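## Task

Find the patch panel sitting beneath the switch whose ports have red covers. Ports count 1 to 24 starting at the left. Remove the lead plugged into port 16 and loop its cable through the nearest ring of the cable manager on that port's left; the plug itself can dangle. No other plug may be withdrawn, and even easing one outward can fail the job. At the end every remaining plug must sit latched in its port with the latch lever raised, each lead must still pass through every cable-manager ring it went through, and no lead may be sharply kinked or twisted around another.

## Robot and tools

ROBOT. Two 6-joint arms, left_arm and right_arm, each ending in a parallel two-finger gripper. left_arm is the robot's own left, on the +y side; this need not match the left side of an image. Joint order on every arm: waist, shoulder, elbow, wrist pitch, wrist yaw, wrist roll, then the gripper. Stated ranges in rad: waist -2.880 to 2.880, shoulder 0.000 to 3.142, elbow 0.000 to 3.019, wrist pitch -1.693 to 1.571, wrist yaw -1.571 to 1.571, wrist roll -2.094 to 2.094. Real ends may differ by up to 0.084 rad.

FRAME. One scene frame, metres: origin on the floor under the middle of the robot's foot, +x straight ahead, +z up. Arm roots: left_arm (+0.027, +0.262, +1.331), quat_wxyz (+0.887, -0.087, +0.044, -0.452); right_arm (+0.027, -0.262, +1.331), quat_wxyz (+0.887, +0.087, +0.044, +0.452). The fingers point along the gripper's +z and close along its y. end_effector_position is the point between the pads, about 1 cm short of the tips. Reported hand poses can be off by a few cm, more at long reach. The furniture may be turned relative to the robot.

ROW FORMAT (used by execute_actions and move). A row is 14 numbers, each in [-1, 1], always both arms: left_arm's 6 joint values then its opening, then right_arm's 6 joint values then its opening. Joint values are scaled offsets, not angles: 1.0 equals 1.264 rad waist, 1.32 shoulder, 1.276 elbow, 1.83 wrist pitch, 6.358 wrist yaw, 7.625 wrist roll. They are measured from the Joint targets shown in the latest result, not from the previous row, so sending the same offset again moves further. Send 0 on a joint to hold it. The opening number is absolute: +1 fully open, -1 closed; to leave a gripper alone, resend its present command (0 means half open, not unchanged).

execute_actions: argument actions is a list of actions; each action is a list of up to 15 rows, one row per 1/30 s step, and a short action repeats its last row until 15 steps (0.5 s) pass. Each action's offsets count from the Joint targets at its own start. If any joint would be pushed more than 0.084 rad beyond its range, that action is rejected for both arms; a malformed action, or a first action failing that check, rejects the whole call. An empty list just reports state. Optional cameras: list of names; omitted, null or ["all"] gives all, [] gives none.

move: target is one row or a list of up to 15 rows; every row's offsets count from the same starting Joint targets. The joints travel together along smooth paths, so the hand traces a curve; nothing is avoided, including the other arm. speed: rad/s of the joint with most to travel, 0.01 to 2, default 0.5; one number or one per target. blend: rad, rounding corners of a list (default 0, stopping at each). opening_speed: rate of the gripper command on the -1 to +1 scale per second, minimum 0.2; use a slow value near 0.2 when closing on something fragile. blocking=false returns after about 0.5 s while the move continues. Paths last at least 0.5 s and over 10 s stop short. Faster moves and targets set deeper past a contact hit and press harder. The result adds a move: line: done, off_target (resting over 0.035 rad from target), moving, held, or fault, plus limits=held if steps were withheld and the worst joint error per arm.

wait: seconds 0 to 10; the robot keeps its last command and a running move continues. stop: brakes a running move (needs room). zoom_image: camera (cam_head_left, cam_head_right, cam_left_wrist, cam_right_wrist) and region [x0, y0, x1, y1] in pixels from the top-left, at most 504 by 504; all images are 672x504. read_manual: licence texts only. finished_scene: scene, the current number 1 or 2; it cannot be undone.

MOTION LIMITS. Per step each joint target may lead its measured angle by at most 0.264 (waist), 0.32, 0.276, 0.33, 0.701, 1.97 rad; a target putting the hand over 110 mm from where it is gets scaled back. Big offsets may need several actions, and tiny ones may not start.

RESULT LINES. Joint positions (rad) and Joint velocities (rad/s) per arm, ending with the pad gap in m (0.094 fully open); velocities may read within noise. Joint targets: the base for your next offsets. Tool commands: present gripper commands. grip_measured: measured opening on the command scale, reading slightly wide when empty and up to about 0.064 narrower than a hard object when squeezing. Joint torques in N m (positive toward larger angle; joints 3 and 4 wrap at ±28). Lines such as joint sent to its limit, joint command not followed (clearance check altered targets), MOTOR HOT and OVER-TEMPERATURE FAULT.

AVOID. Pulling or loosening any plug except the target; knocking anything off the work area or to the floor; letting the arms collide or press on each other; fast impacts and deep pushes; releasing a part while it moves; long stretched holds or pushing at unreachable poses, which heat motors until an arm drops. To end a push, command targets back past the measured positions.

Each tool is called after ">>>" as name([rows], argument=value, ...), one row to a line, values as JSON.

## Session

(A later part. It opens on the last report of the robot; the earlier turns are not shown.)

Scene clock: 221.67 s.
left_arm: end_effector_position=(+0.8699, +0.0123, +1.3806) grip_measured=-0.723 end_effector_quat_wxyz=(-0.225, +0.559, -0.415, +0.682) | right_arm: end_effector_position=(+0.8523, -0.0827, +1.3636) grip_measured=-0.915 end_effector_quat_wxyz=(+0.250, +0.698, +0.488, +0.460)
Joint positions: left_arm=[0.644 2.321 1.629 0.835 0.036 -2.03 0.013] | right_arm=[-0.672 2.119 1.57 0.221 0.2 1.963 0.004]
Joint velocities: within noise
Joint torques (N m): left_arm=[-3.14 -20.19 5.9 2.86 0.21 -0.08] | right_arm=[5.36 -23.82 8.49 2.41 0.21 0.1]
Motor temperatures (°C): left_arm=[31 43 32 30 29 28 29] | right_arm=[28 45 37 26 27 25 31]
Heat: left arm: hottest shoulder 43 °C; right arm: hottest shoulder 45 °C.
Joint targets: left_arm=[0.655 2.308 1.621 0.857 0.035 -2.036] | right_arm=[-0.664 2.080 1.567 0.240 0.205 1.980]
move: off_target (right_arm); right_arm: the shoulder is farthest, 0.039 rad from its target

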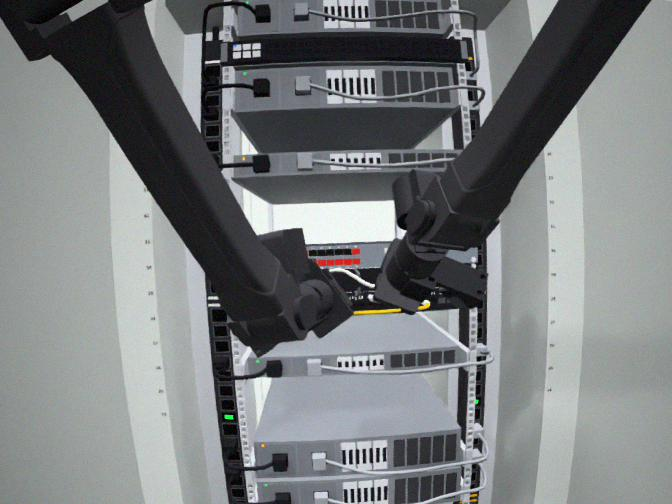

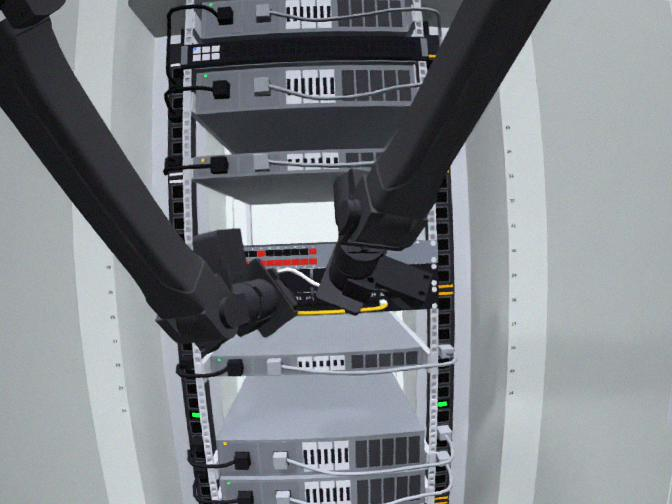

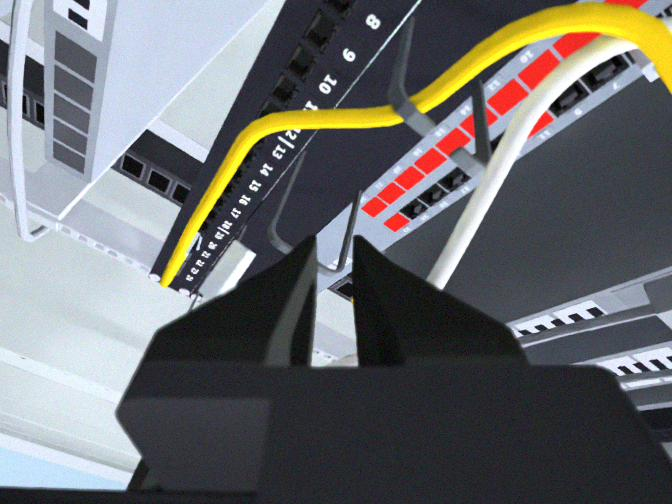

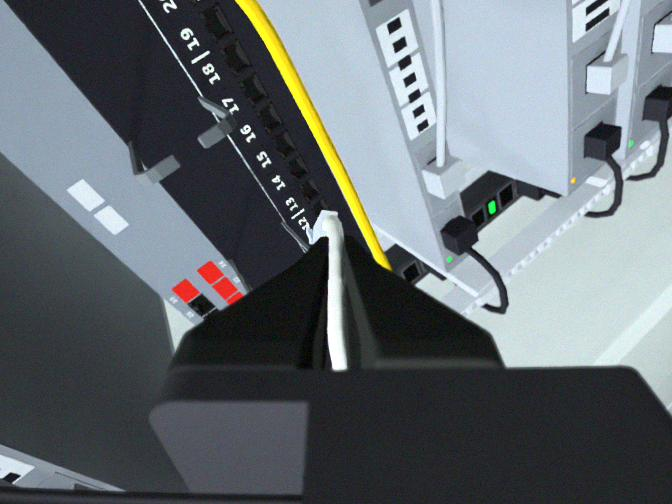

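>>> move(target=[-0.0142,-0.1326,-0.3056,0.118,0.02,0.06,-0.5,0,0,0,0,0,0,-1.0], speed=0.3)

>>> zoom_image(camera="cam_left_wrist", region=[200, 0, 672, 350])

>>> zoom_image(camera="cam_head_right", region=[180, 220, 440, 340])

>>> zoom_image(camera="cam_head_left", region=[200, 220, 500, 340])

Scene clock: 225.57 s.
left_arm: end_effector_position=(+0.7627, +0.0233, +1.3894) grip_measured=-0.503 end_effector_quat_wxyz=(+0.336, -0.415, +0.550, -0.642) | right_arm: end_effector_position=(+0.8519, -0.0827, +1.3632) grip_measured=-0.915 end_effector_quat_wxyz=(+0.249, +0.699, +0.488, +0.460)
Joint positions: left_arm=[0.644 2.145 1.239 1.051 0.16 -1.586 0.023] | right_arm=[-0.672 2.119 1.569 0.222 0.2 1.964 0.004]
Joint velocities: within noise
Joint torques (N m): left_arm=[-4.37 -16.56 4.44 2.88 0.39 0.03] | right_arm=[5.25 -23.88 8.55 2.48 0.2 0.1]
Motor temperatures (°C): left_arm=[31 43 32 30 29 28 29] | right_arm=[28 44 37 26 27 25 31]
Heat: left arm: hottest shoulder 43 °C; right arm: hottest shoulder 44 °C.
Joint targets: left_arm=[0.637 2.133 1.231 1.073 0.163 -1.579] | right_arm=[-0.664 2.080 1.567 0.240 0.205 1.980]
move: off_target (right_arm); right_arm: the shoulder is farthest, 0.039 rad from its target

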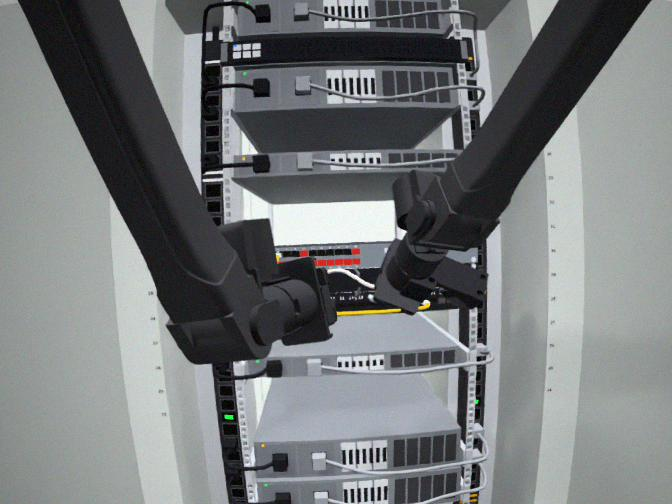

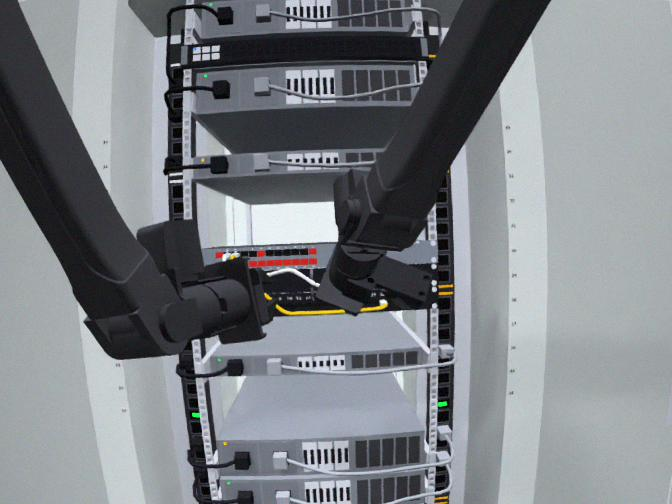

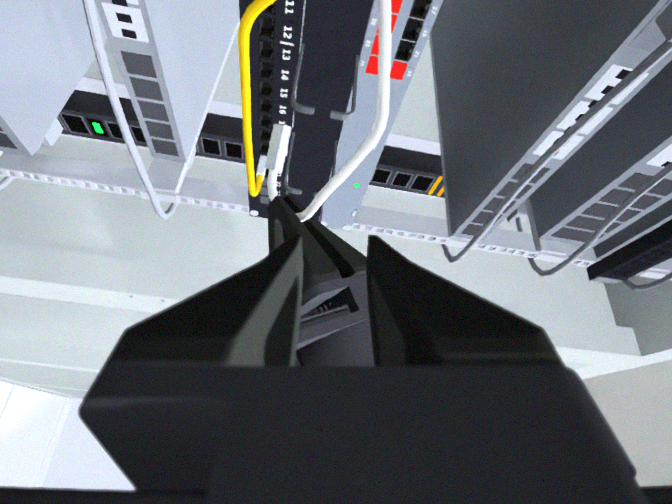

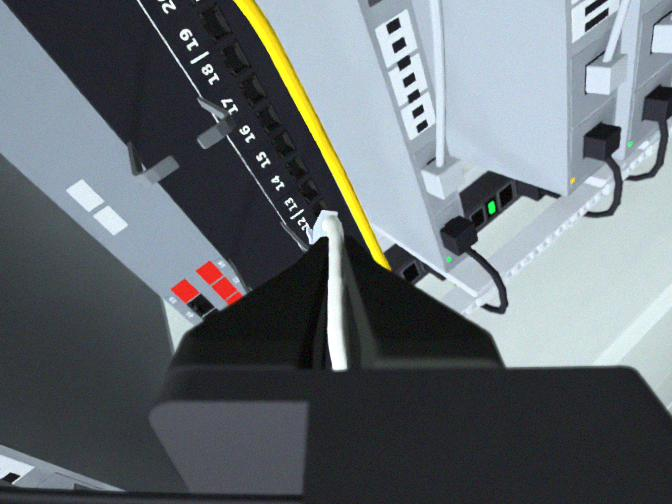

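Scaled by 1.068 from the camera's 672x504 image, which has a finer 960x720 frame.

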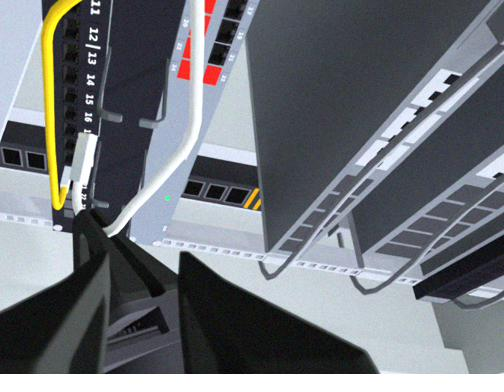

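Scaled by 1.938 from the camera's 672x504 image, which has a finer 960x720 frame.

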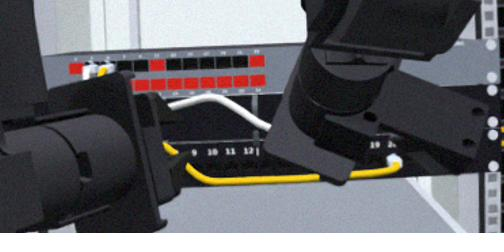

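Scaled by 1.680 from the camera's 672x504 image, which has a finer 960x720 frame.

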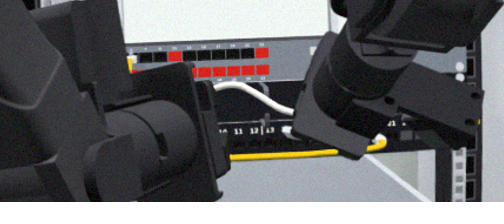

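>>> move(target=[0.16,-0.12,0,0.0,-0.03,0.02,-0.5,0,0,0,0,0,0,-1.0], speed=0.4)

>>> zoom_image(camera="cam_head_right", region=[180, 220, 440, 340])

>>> zoom_image(camera="cam_left_wrist", region=[200, 0, 504, 250])

Scene clock: 227.20 s.
left_arm: end_effector_position=(+0.8059, +0.2177, +1.4914) grip_measured=-0.503 end_effector_quat_wxyz=(+0.530, -0.446, +0.465, -0.551) | right_arm: end_effector_position=(+0.8520, -0.0827, +1.3631) grip_measured=-0.915 end_effector_quat_wxyz=(+0.250, +0.699, +0.488, +0.460)
Joint positions: left_arm=[0.845 1.968 1.233 1.057 -0.025 -1.433 0.023] | right_arm=[-0.672 2.119 1.569 0.222 0.2 1.964 0.004]
Joint velocities: within noise
Joint torques (N m): left_arm=[-3.49 -15.03 5.63 2.58 0.1 0] | right_arm=[5.25 -24.23 8.72 2.44 0.22 0.1]
Motor temperatures (°C): left_arm=[31 42 32 30 29 28 29] | right_arm=[28 44 37 26 27 25 31]
Heat: left arm: hottest shoulder 42 °C; right arm: hottest shoulder 44 °C.
Joint targets: left_arm=[0.839 1.975 1.231 1.073 -0.028 -1.426] | right_arm=[-0.664 2.080 1.567 0.240 0.205 1.980]
move: off_target (right_arm); right_arm: the shoulder is farthest, 0.039 rad from its target

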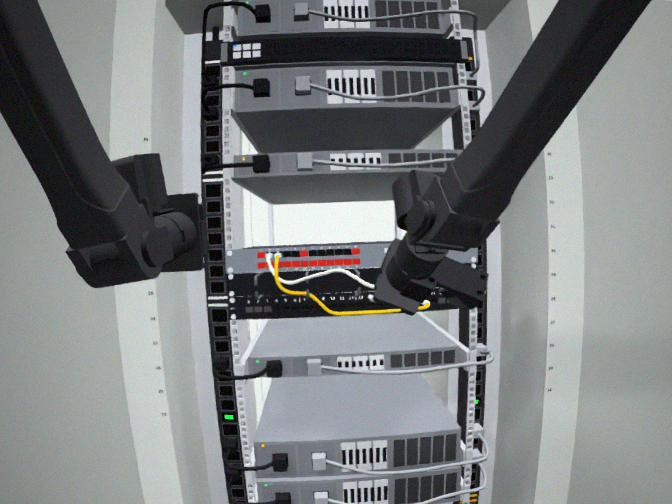

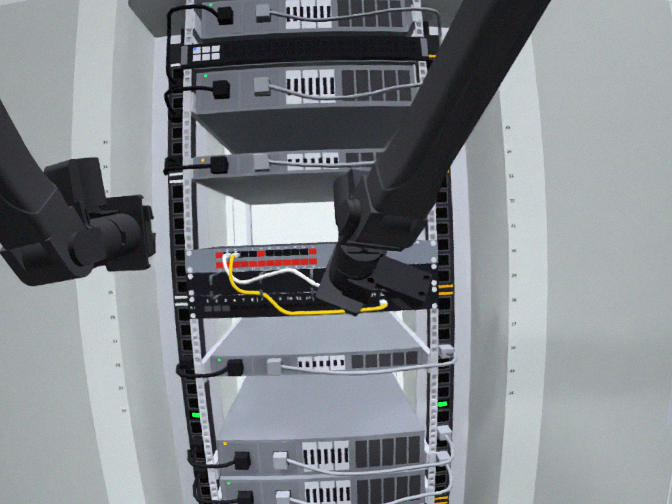

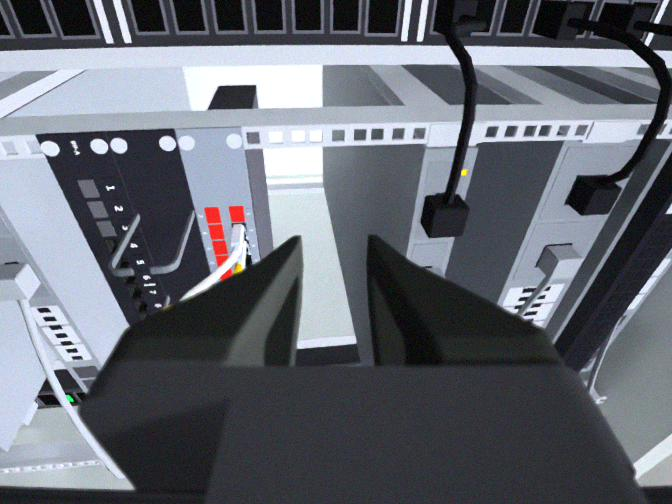

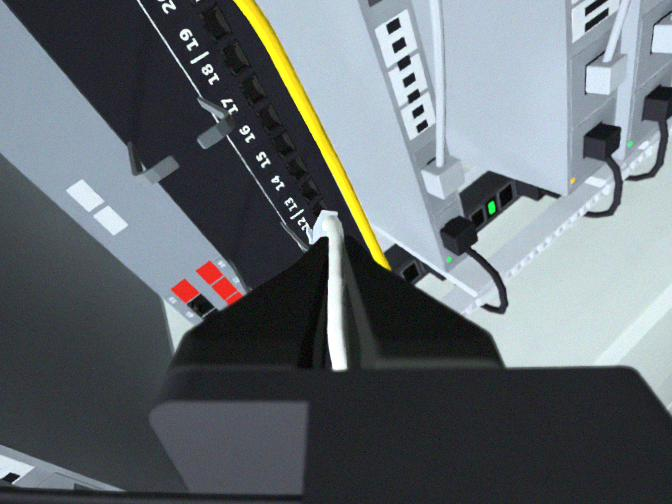

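Scaled by 1.938 from the camera's 672x504 image, which has a finer 960x720 frame.

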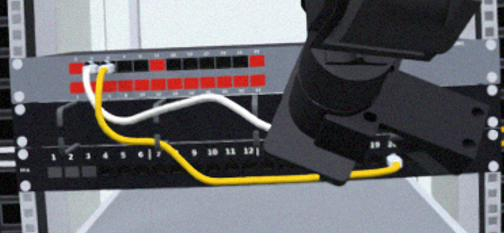

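Scaled by 1.658 from the camera's 672x504 image, which has a finer 960x720 frame.

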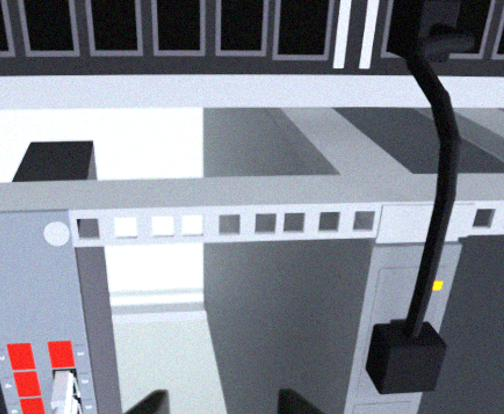

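>>> zoom_image(camera="cam_head_right", region=[200, 240, 330, 320])

>>> zoom_image(camera="cam_head_left", region=[230, 240, 380, 325])

>>> zoom_image(camera="cam_left_wrist", region=[60, 120, 300, 340])

Scaled by 3.877 from the camera's 672x504 image, which has a finer 960x720 frame.

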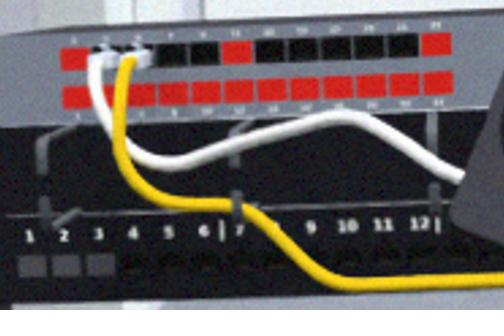

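Scaled by 3.360 from the camera's 672x504 image, which has a finer 960x720 frame.

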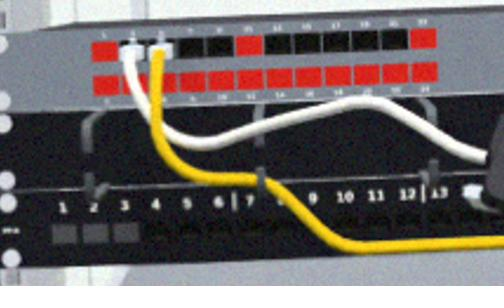

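Scaled by 2.100 from the camera's 672x504 image, which has a finer 960x720 frame.

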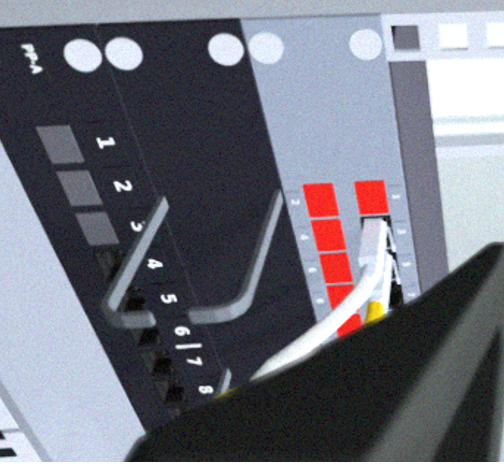

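>>> move(target=[-0.1464,0.1492,0.0854,-0.0557,-0.0189,0.0028,-0.5,0,0,0,0,0,0,-1.0], speed=0.3)

>>> zoom_image(camera="cam_left_wrist", region=[200, 80, 500, 360])

>>> zoom_image(camera="cam_head_right", region=[180, 220, 440, 340])

Scene clock: 230.67 s.
left_arm: end_effector_position=(+0.7989, +0.0728, +1.3879) grip_measured=-0.503 end_effector_quat_wxyz=(+0.464, -0.465, +0.536, -0.530) | right_arm: end_effector_position=(+0.8520, -0.0827, +1.3631) grip_measured=-0.915 end_effector_quat_wxyz=(+0.250, +0.699, +0.488, +0.460)
Joint positions: left_arm=[0.651 2.153 1.304 0.984 -0.145 -1.411 0.023] | right_arm=[-0.672 2.119 1.569 0.222 0.2 1.964 0.004]
Joint velocities: within noise
Joint torques (N m): left_arm=[-3.02 -15.62 7.73 1.31 0.11 0.03] | right_arm=[5.36 -24 8.64 2.43 0.21 0.09]
Motor temperatures (°C): left_arm=[31 42 32 29 29 28 29] | right_arm=[28 43 36 26 27 25 31]
Heat: left arm: hottest shoulder 42 °C; right arm: hottest shoulder 43 °C.
Joint targets: left_arm=[0.654 2.172 1.340 0.971 -0.148 -1.405] | right_arm=[-0.664 2.080 1.567 0.240 0.205 1.980]
move: off_target (left_arm, right_arm); left_arm: the elbow is farthest, 0.036 rad from its target; right_arm: the shoulder is farthest, 0.039 rad from its target

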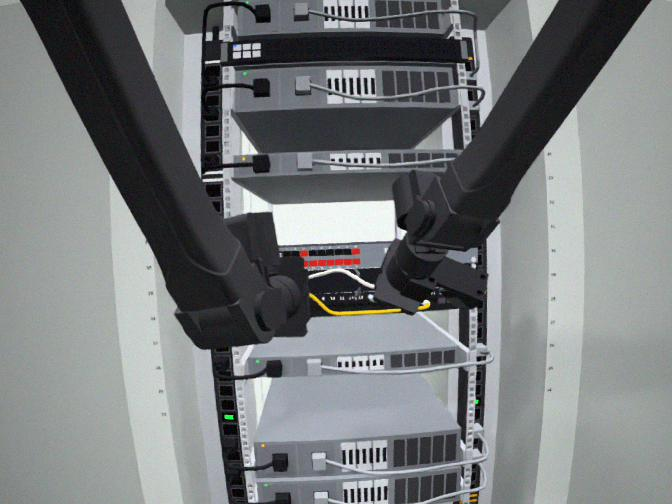

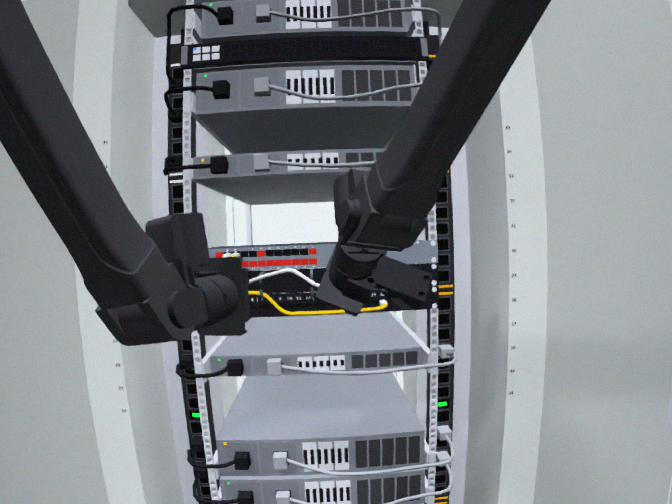

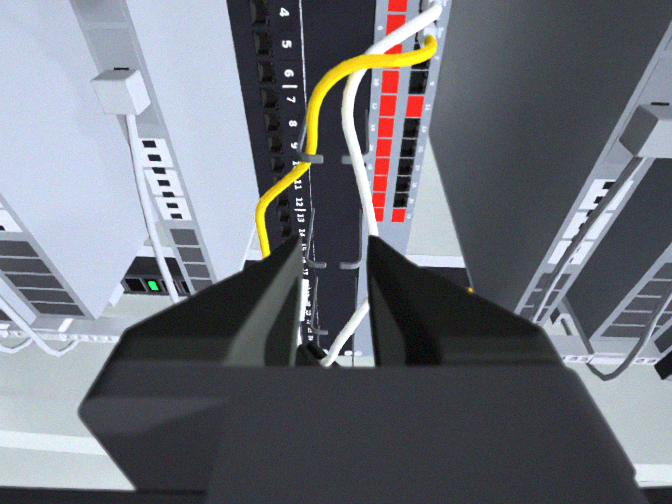

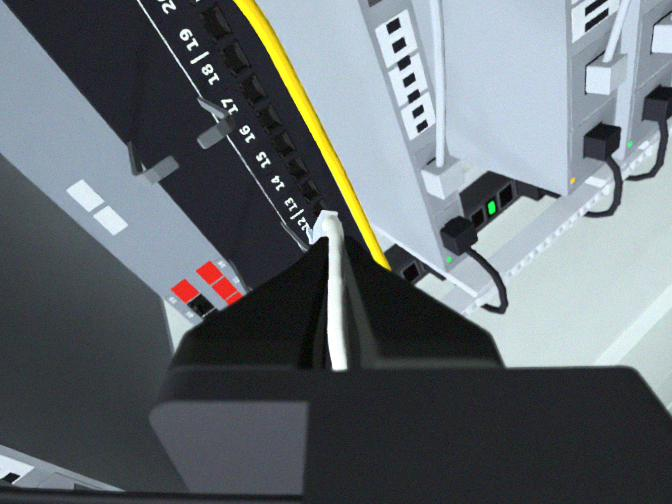

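Scaled by 1.680 from the camera's 672x504 image, which has a finer 960x720 frame.

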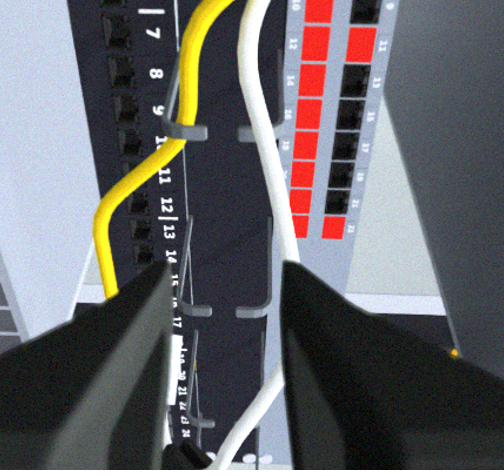

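Scaled by 1.938 from the camera's 672x504 image, which has a finer 960x720 frame.

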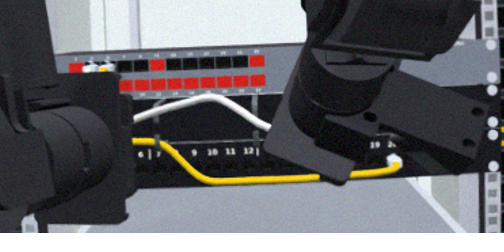

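>>> move(target=[0.0356,0.0318,0.0909,-0.0445,0.006,0,-0.5,0,0,0,0,0,0,-1.0], speed=0.25, cameras=["cam_left_wrist"])

>>> zoom_image(camera="cam_left_wrist", region=[220, 0, 500, 260])

Scene clock: 232.57 s.
left_arm: end_effector_position=(+0.8374, +0.0937, +1.3919) grip_measured=-0.503 end_effector_quat_wxyz=(+0.468, -0.467, +0.535, -0.526) | right_arm: end_effector_position=(+0.8520, -0.0827, +1.3631) grip_measured=-0.915 end_effector_quat_wxyz=(+0.250, +0.699, +0.488, +0.460)
Joint positions: left_arm=[0.694 2.185 1.416 0.904 -0.113 -1.411 0.023] | right_arm=[-0.672 2.119 1.569 0.222 0.2 1.964 0.004]
Joint velocities: within noise
Joint torques (N m): left_arm=[-2.55 -15.68 8.47 1.46 0.41 0.04] | right_arm=[5.25 -23.94 8.69 2.43 0.19 0.08]
Motor temperatures (°C): left_arm=[31 41 32 29 29 28 29] | right_arm=[28 43 36 26 27 25 31]
Heat: left arm: hottest shoulder 41 °C; right arm: hottest shoulder 43 °C.
Joint targets: left_arm=[0.699 2.214 1.456 0.889 -0.110 -1.405] | right_arm=[-0.664 2.080 1.567 0.240 0.205 1.980]
move: off_target (left_arm, right_arm); left_arm: the elbow is farthest, 0.040 rad from its target; right_arm: the shoulder is farthest, 0.039 rad from its target
Images, in order (width x height): cam_left_wrist 672x504.

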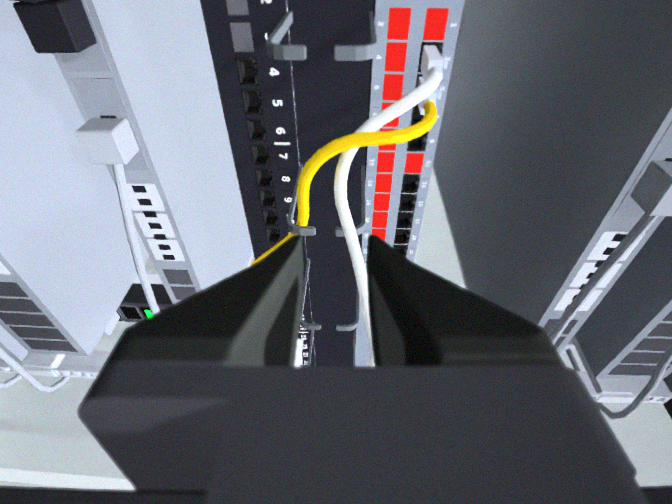

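Scaled by 1.800 from the camera's 672x504 image, which has a finer 960x720 frame.

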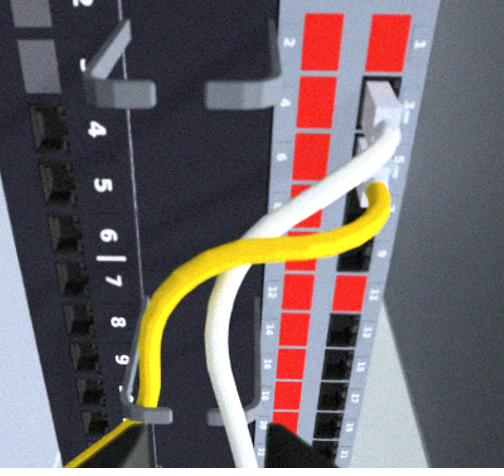

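>>> move(target=[-0.1005,0.0318,0.0764,-0.0281,-0.0181,0,-0.5,0,0,0,0,0,0,-1.0], speed=0.25, cameras=["cam_left_wrist","cam_head_left"])

>>> zoom_image(camera="cam_left_wrist", region=[220, 100, 500, 360])

Scene clock: 235.97 s.
left_arm: end_effector_position=(+0.8352, +0.0015, +1.4072) grip_measured=-0.503 end_effector_quat_wxyz=(+0.459, -0.465, +0.535, -0.536) | right_arm: end_effector_position=(+0.8520, -0.0827, +1.3631) grip_measured=-0.915 end_effector_quat_wxyz=(+0.250, +0.699, +0.488, +0.460)
Joint positions: left_arm=[0.563 2.226 1.51 0.852 -0.222 -1.411 0.023] | right_arm=[-0.672 2.119 1.569 0.222 0.2 1.964 0.004]
Joint velocities: within noise
Joint torques (N m): left_arm=[-2.96 -16.09 9.21 1.44 0.14 0.04] | right_arm=[5.19 -24.12 8.65 2.39 0.21 0.09]
Motor temperatures (°C): left_arm=[31 41 33 29 29 28 29] | right_arm=[28 42 36 26 27 25 31]
Heat: left arm: hottest shoulder 41 °C; right arm: hottest shoulder 42 °C.
Joint targets: left_arm=[0.572 2.256 1.553 0.838 -0.225 -1.405] | right_arm=[-0.664 2.080 1.567 0.240 0.205 1.980]
move: off_target (left_arm, right_arm); left_arm: the elbow is farthest, 0.043 rad from its target; right_arm: the shoulder is farthest, 0.039 rad from its target
Images, in order (width x height): cam_head_left 672x504, cam_left_wrist 672x504.

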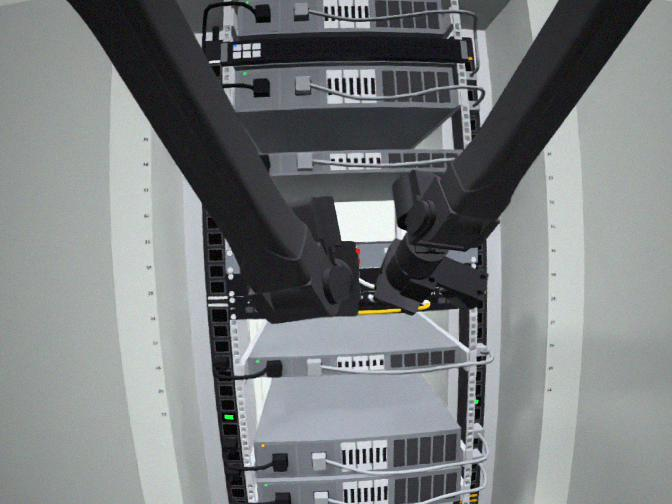

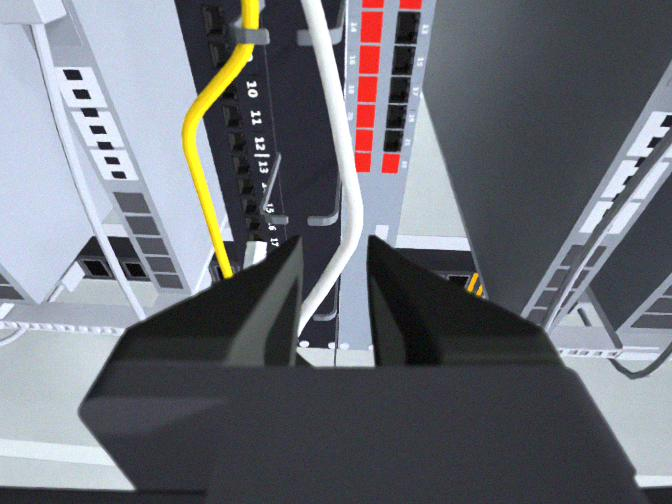

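Scaled by 1.800 from the camera's 672x504 image, which has a finer 960x720 frame.

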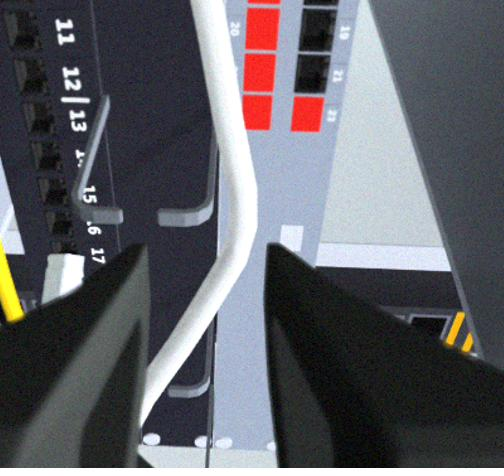

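>>> move(target=[0.0305,0.0553,0.1415,-0.0557,0.005,0,-0.5,0,0,0,0,0,0,-1.0], speed=0.2, cameras=["cam_left_wrist","cam_head_left"])

>>> zoom_image(camera="cam_left_wrist", region=[220, 100, 500, 360])

Scene clock: 238.47 s.
left_arm: end_effector_position=(+0.8856, +0.0136, +1.4105) grip_measured=-0.503 end_effector_quat_wxyz=(+0.464, -0.467, +0.532, -0.533) | right_arm: end_effector_position=(+0.8520, -0.0827, +1.3631) grip_measured=-0.915 end_effector_quat_wxyz=(+0.250, +0.699, +0.488, +0.460)
Joint positions: left_arm=[0.6 2.296 1.688 0.751 -0.197 -1.411 0.023] | right_arm=[-0.672 2.119 1.569 0.222 0.2 1.964 0.004]
Joint velocities: within noise
Joint torques (N m): left_arm=[-3.19 -16.67 9.91 1.33 0.37 0.04] | right_arm=[5.48 -23.82 8.68 2.36 0.19 0.11]
Motor temperatures (°C): left_arm=[31 41 33 29 29 28 29] | right_arm=[28 42 36 26 27 25 31]
Heat: left arm: hottest shoulder 41 °C; right arm: hottest shoulder 42 °C.
Joint targets: left_arm=[0.611 2.329 1.734 0.736 -0.194 -1.405] | right_arm=[-0.664 2.080 1.567 0.240 0.205 1.980]
move: off_target (left_arm, right_arm); left_arm: the elbow is farthest, 0.046 rad from its target; right_arm: the shoulder is farthest, 0.039 rad from its target
Images, in order (width x height): cam_head_left 672x504, cam_left_wrist 672x504.

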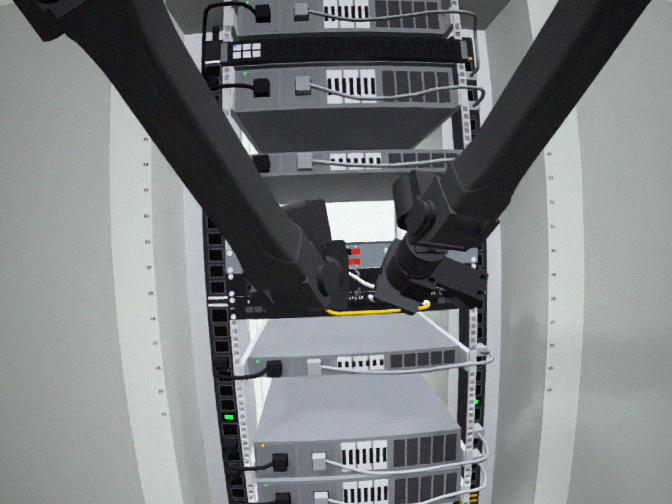

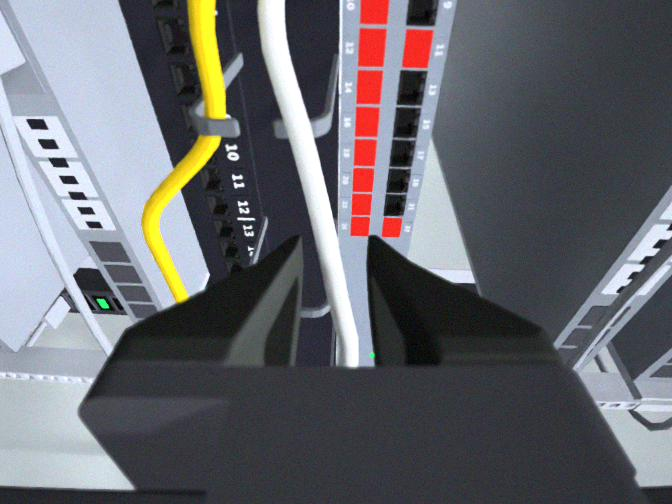

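Scaled by 1.800 from the camera's 672x504 image, which has a finer 960x720 frame.

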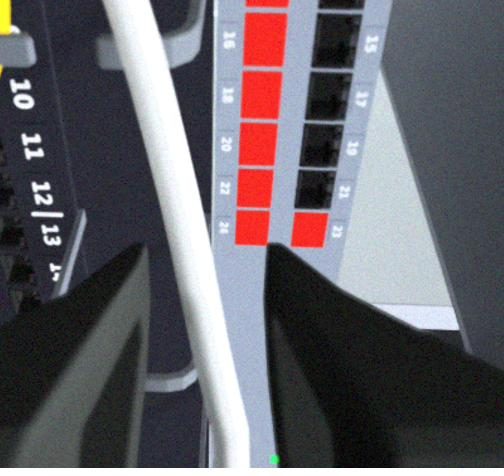

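>>> move(target=[0,0,0,0,0,0,-1.0,0,0,0,0,0,0,-1.0], opening_speed=0.4, cameras=["cam_left_wrist"])

>>> zoom_image(camera="cam_left_wrist", region=[220, 40, 500, 360])

Scene clock: 240.07 s.
left_arm: end_effector_position=(+0.8861, +0.0133, +1.4110) grip_measured=-0.934 end_effector_quat_wxyz=(+0.464, -0.466, +0.532, -0.533) | right_arm: end_effector_position=(+0.8510, -0.0830, +1.3618) grip_measured=-0.915 end_effector_quat_wxyz=(+0.250, +0.699, +0.488, +0.459)
Joint positions: left_arm=[0.6 2.297 1.69 0.75 -0.196 -1.411 0.003] | right_arm=[-0.672 2.119 1.567 0.222 0.202 1.964 0.004]
Joint velocities: within noise
Joint torques (N m): left_arm=[-2.9 -16.97 9.72 1.43 0.36 0.07] | right_arm=[5.42 -23.77 8.84 2.37 0.16 0.09]
Motor temperatures (°C): left_arm=[31 41 33 29 29 28 29] | right_arm=[28 42 36 26 27 25 31]
Heat: left arm: hottest shoulder 41 °C; right arm: hottest shoulder 42 °C.
Joint targets: left_arm=[0.611 2.329 1.734 0.736 -0.193 -1.405] | right_arm=[-0.664 2.080 1.567 0.240 0.205 1.980]
move: off_target (left_arm, right_arm); left_arm: the elbow is farthest, 0.044 rad from its target; right_arm: the shoulder is farthest, 0.039 rad from its target
Images, in order (width x height): cam_left_wrist 672x504.

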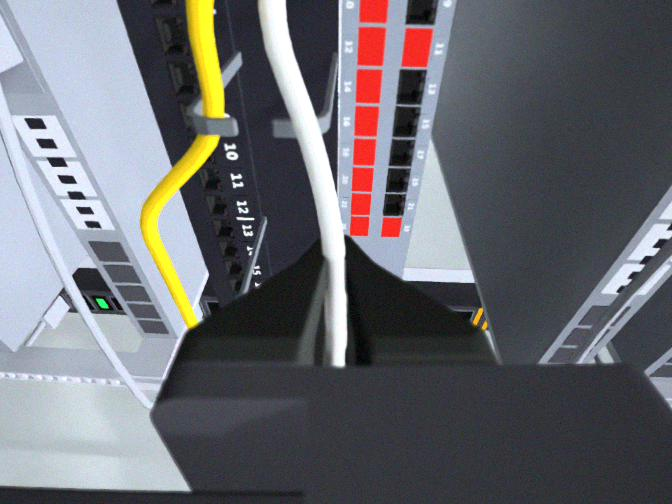

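Scaled by 1.575 from the camera's 672x504 image, which has a finer 960x720 frame.

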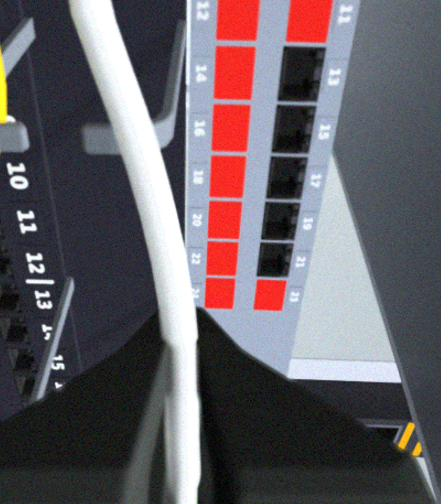

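>>> move([
  [0,0,0,0,0,0,-1.0,0,0,0,0,0,0,-0.72],
  [0,0,0,0,0,0,-1.0,0.0087,0.1636,-0.0274,0.3612,-0.0126,-0.0734,-0.72],
], speed=0.25, opening_speed=0.4)

>>> zoom_image(camera="cam_right_wrist", region=[200, 60, 500, 360])

Scene clock: 246.03 s.
left_arm: end_effector_position=(+0.8890, +0.0215, +1.4043) grip_measured=-0.936 end_effector_quat_wxyz=(+0.466, -0.470, +0.532, -0.528) | right_arm: end_effector_position=(+0.8593, -0.0683, +1.3663) grip_measured=-0.722 end_effector_quat_wxyz=(+0.458, +0.473, +0.531, +0.533)
Joint positions: left_arm=[0.611 2.305 1.693 0.748 -0.196 -1.411 0.003] | right_arm=[-0.672 2.285 1.534 0.881 0.128 1.437 0.013]
Joint velocities: within noise
Joint torques (N m): left_arm=[-4.13 -17.79 9.37 1.4 0.31 0.05] | right_arm=[6.53 -19.9 7.53 2.56 -0.19 -0.3]
Motor temperatures (°C): left_arm=[30 41 34 29 29 28 29] | right_arm=[28 42 36 26 27 25 31]
Heat: left arm: hottest shoulder 41 °C; right arm: hottest shoulder 42 °C.
Joint targets: left_arm=[0.610 2.329 1.734 0.736 -0.193 -1.405] | right_arm=[-0.653 2.295 1.533 0.901 0.125 1.421]
move: off_target (left_arm); left_arm: the elbow is farthest, 0.041 rad from its target

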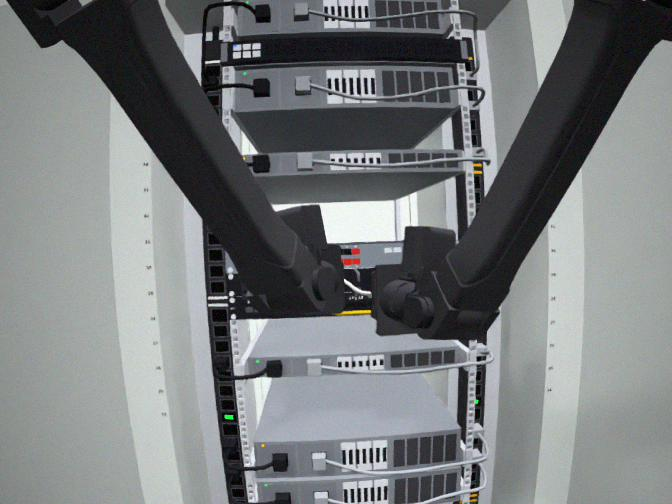

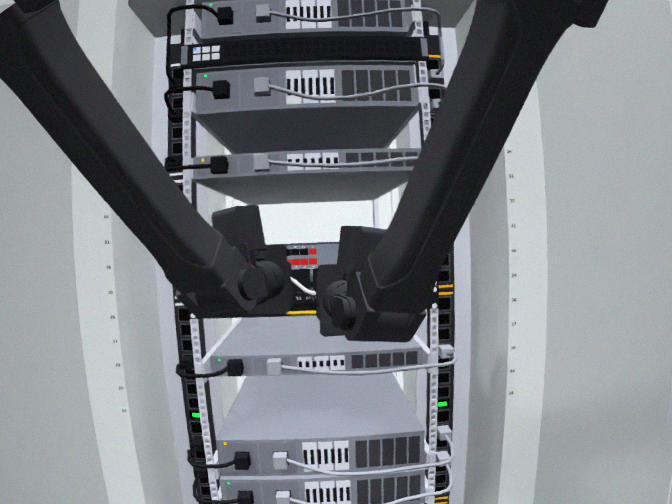

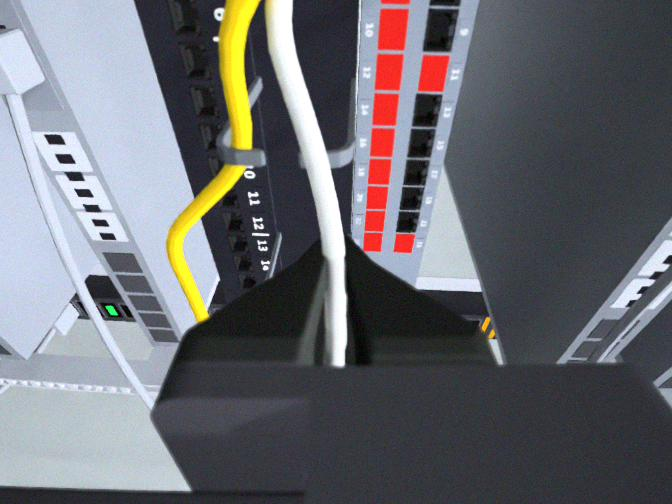

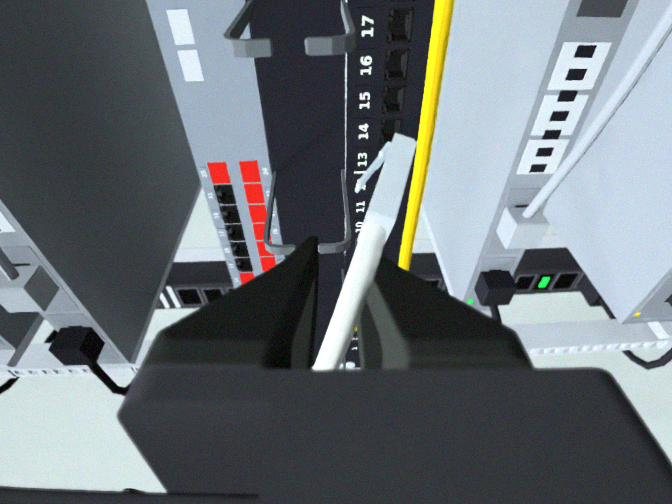

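Scaled by 1.680 from the camera's 672x504 image, which has a finer 960x720 frame.

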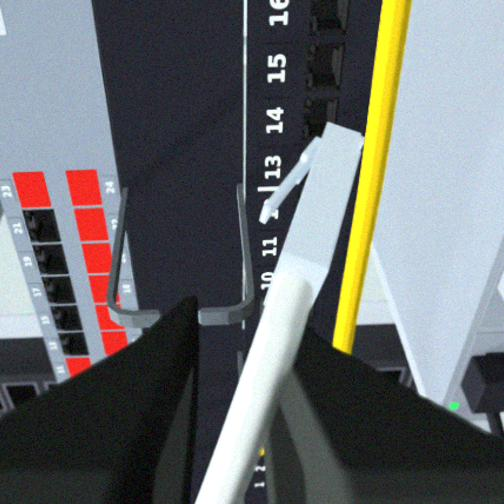

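>>> move([
  [0,0,0,0,0,0,-1.0,0,0,0,0,0,0,-0.45],
  [0,0,0,0,0,0,-1.0,0.0055,-0.0742,-0.1136,0.0475,0.0016,0,-0.45],
], speed=0.2, opening_speed=0.5)

>>> zoom_image(camera="cam_right_wrist", region=[200, 60, 500, 380])

>>> zoom_image(camera="cam_head_left", region=[280, 220, 480, 330])

Scene clock: 251.00 s.
left_arm: end_effector_position=(+0.8889, +0.0214, +1.4031) grip_measured=-0.936 end_effector_quat_wxyz=(+0.465, -0.470, +0.533, -0.528) | right_arm: end_effector_position=(+0.8210, -0.0757, +1.3647) grip_measured=-0.452 end_effector_quat_wxyz=(+0.458, +0.473, +0.531, +0.533)
Joint positions: left_arm=[0.611 2.306 1.693 0.746 -0.196 -1.411 0.003] | right_arm=[-0.668 2.227 1.388 0.968 0.133 1.435 0.026]
Joint velocities: within noise
Joint torques (N m): left_arm=[-4.48 -18.08 9.33 1.63 0.35 0.05] | right_arm=[6.65 -22.12 6.89 2.56 0.02 -0.28]
Motor temperatures (°C): left_arm=[30 40 35 29 29 28 30] | right_arm=[28 43 36 26 27 25 31]
Heat: left arm: hottest shoulder 40 °C; right arm: hottest shoulder 43 °C.
Joint targets: left_arm=[0.610 2.329 1.734 0.736 -0.193 -1.405] | right_arm=[-0.646 2.197 1.388 0.988 0.135 1.421]
move: off_target (left_arm); left_arm: the elbow is farthest, 0.041 rad from its target

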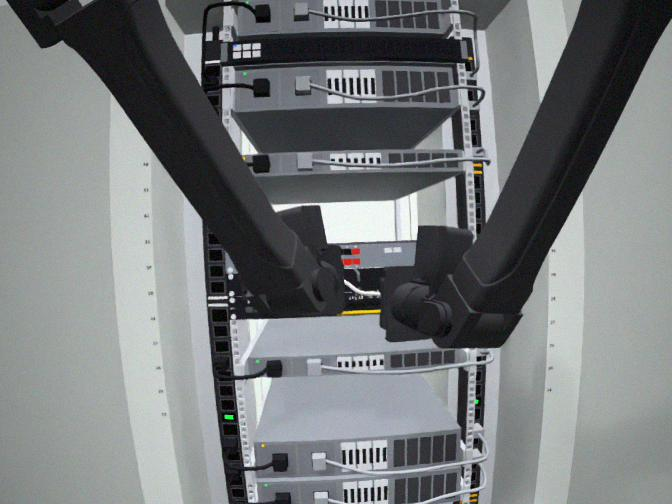

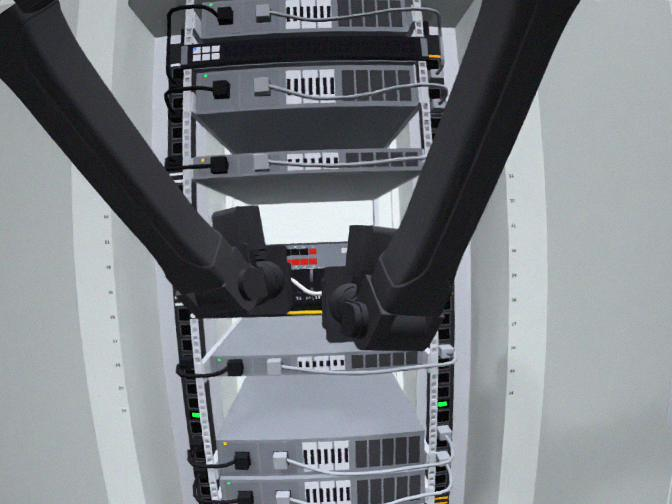

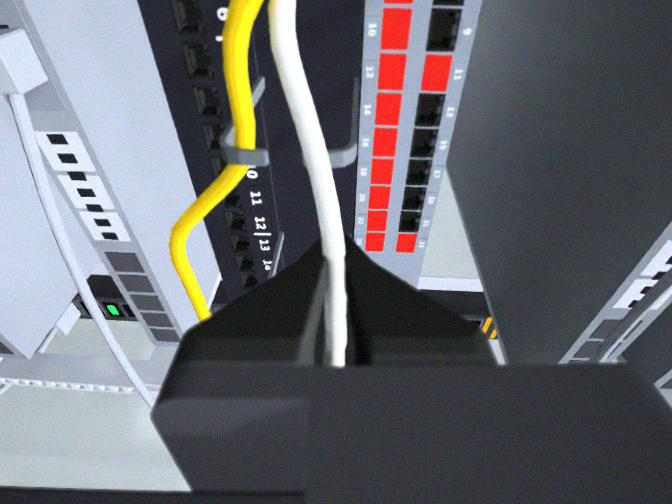

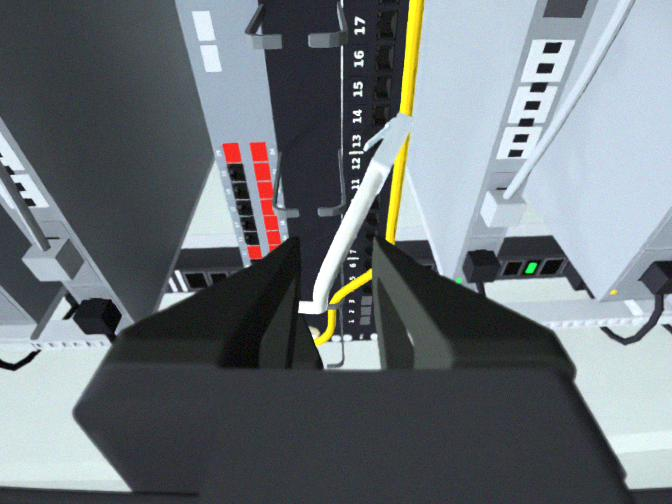

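Scaled by 1.575 from the camera's 672x504 image, which has a finer 960x720 frame.

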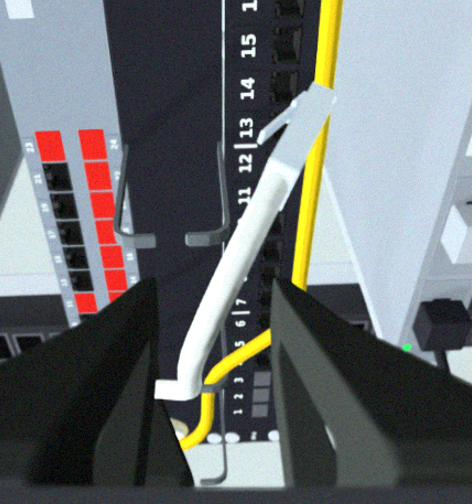

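Scaled by 2.520 from the camera's 672x504 image, which has a finer 960x720 frame.

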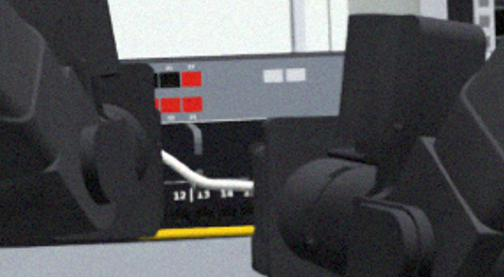

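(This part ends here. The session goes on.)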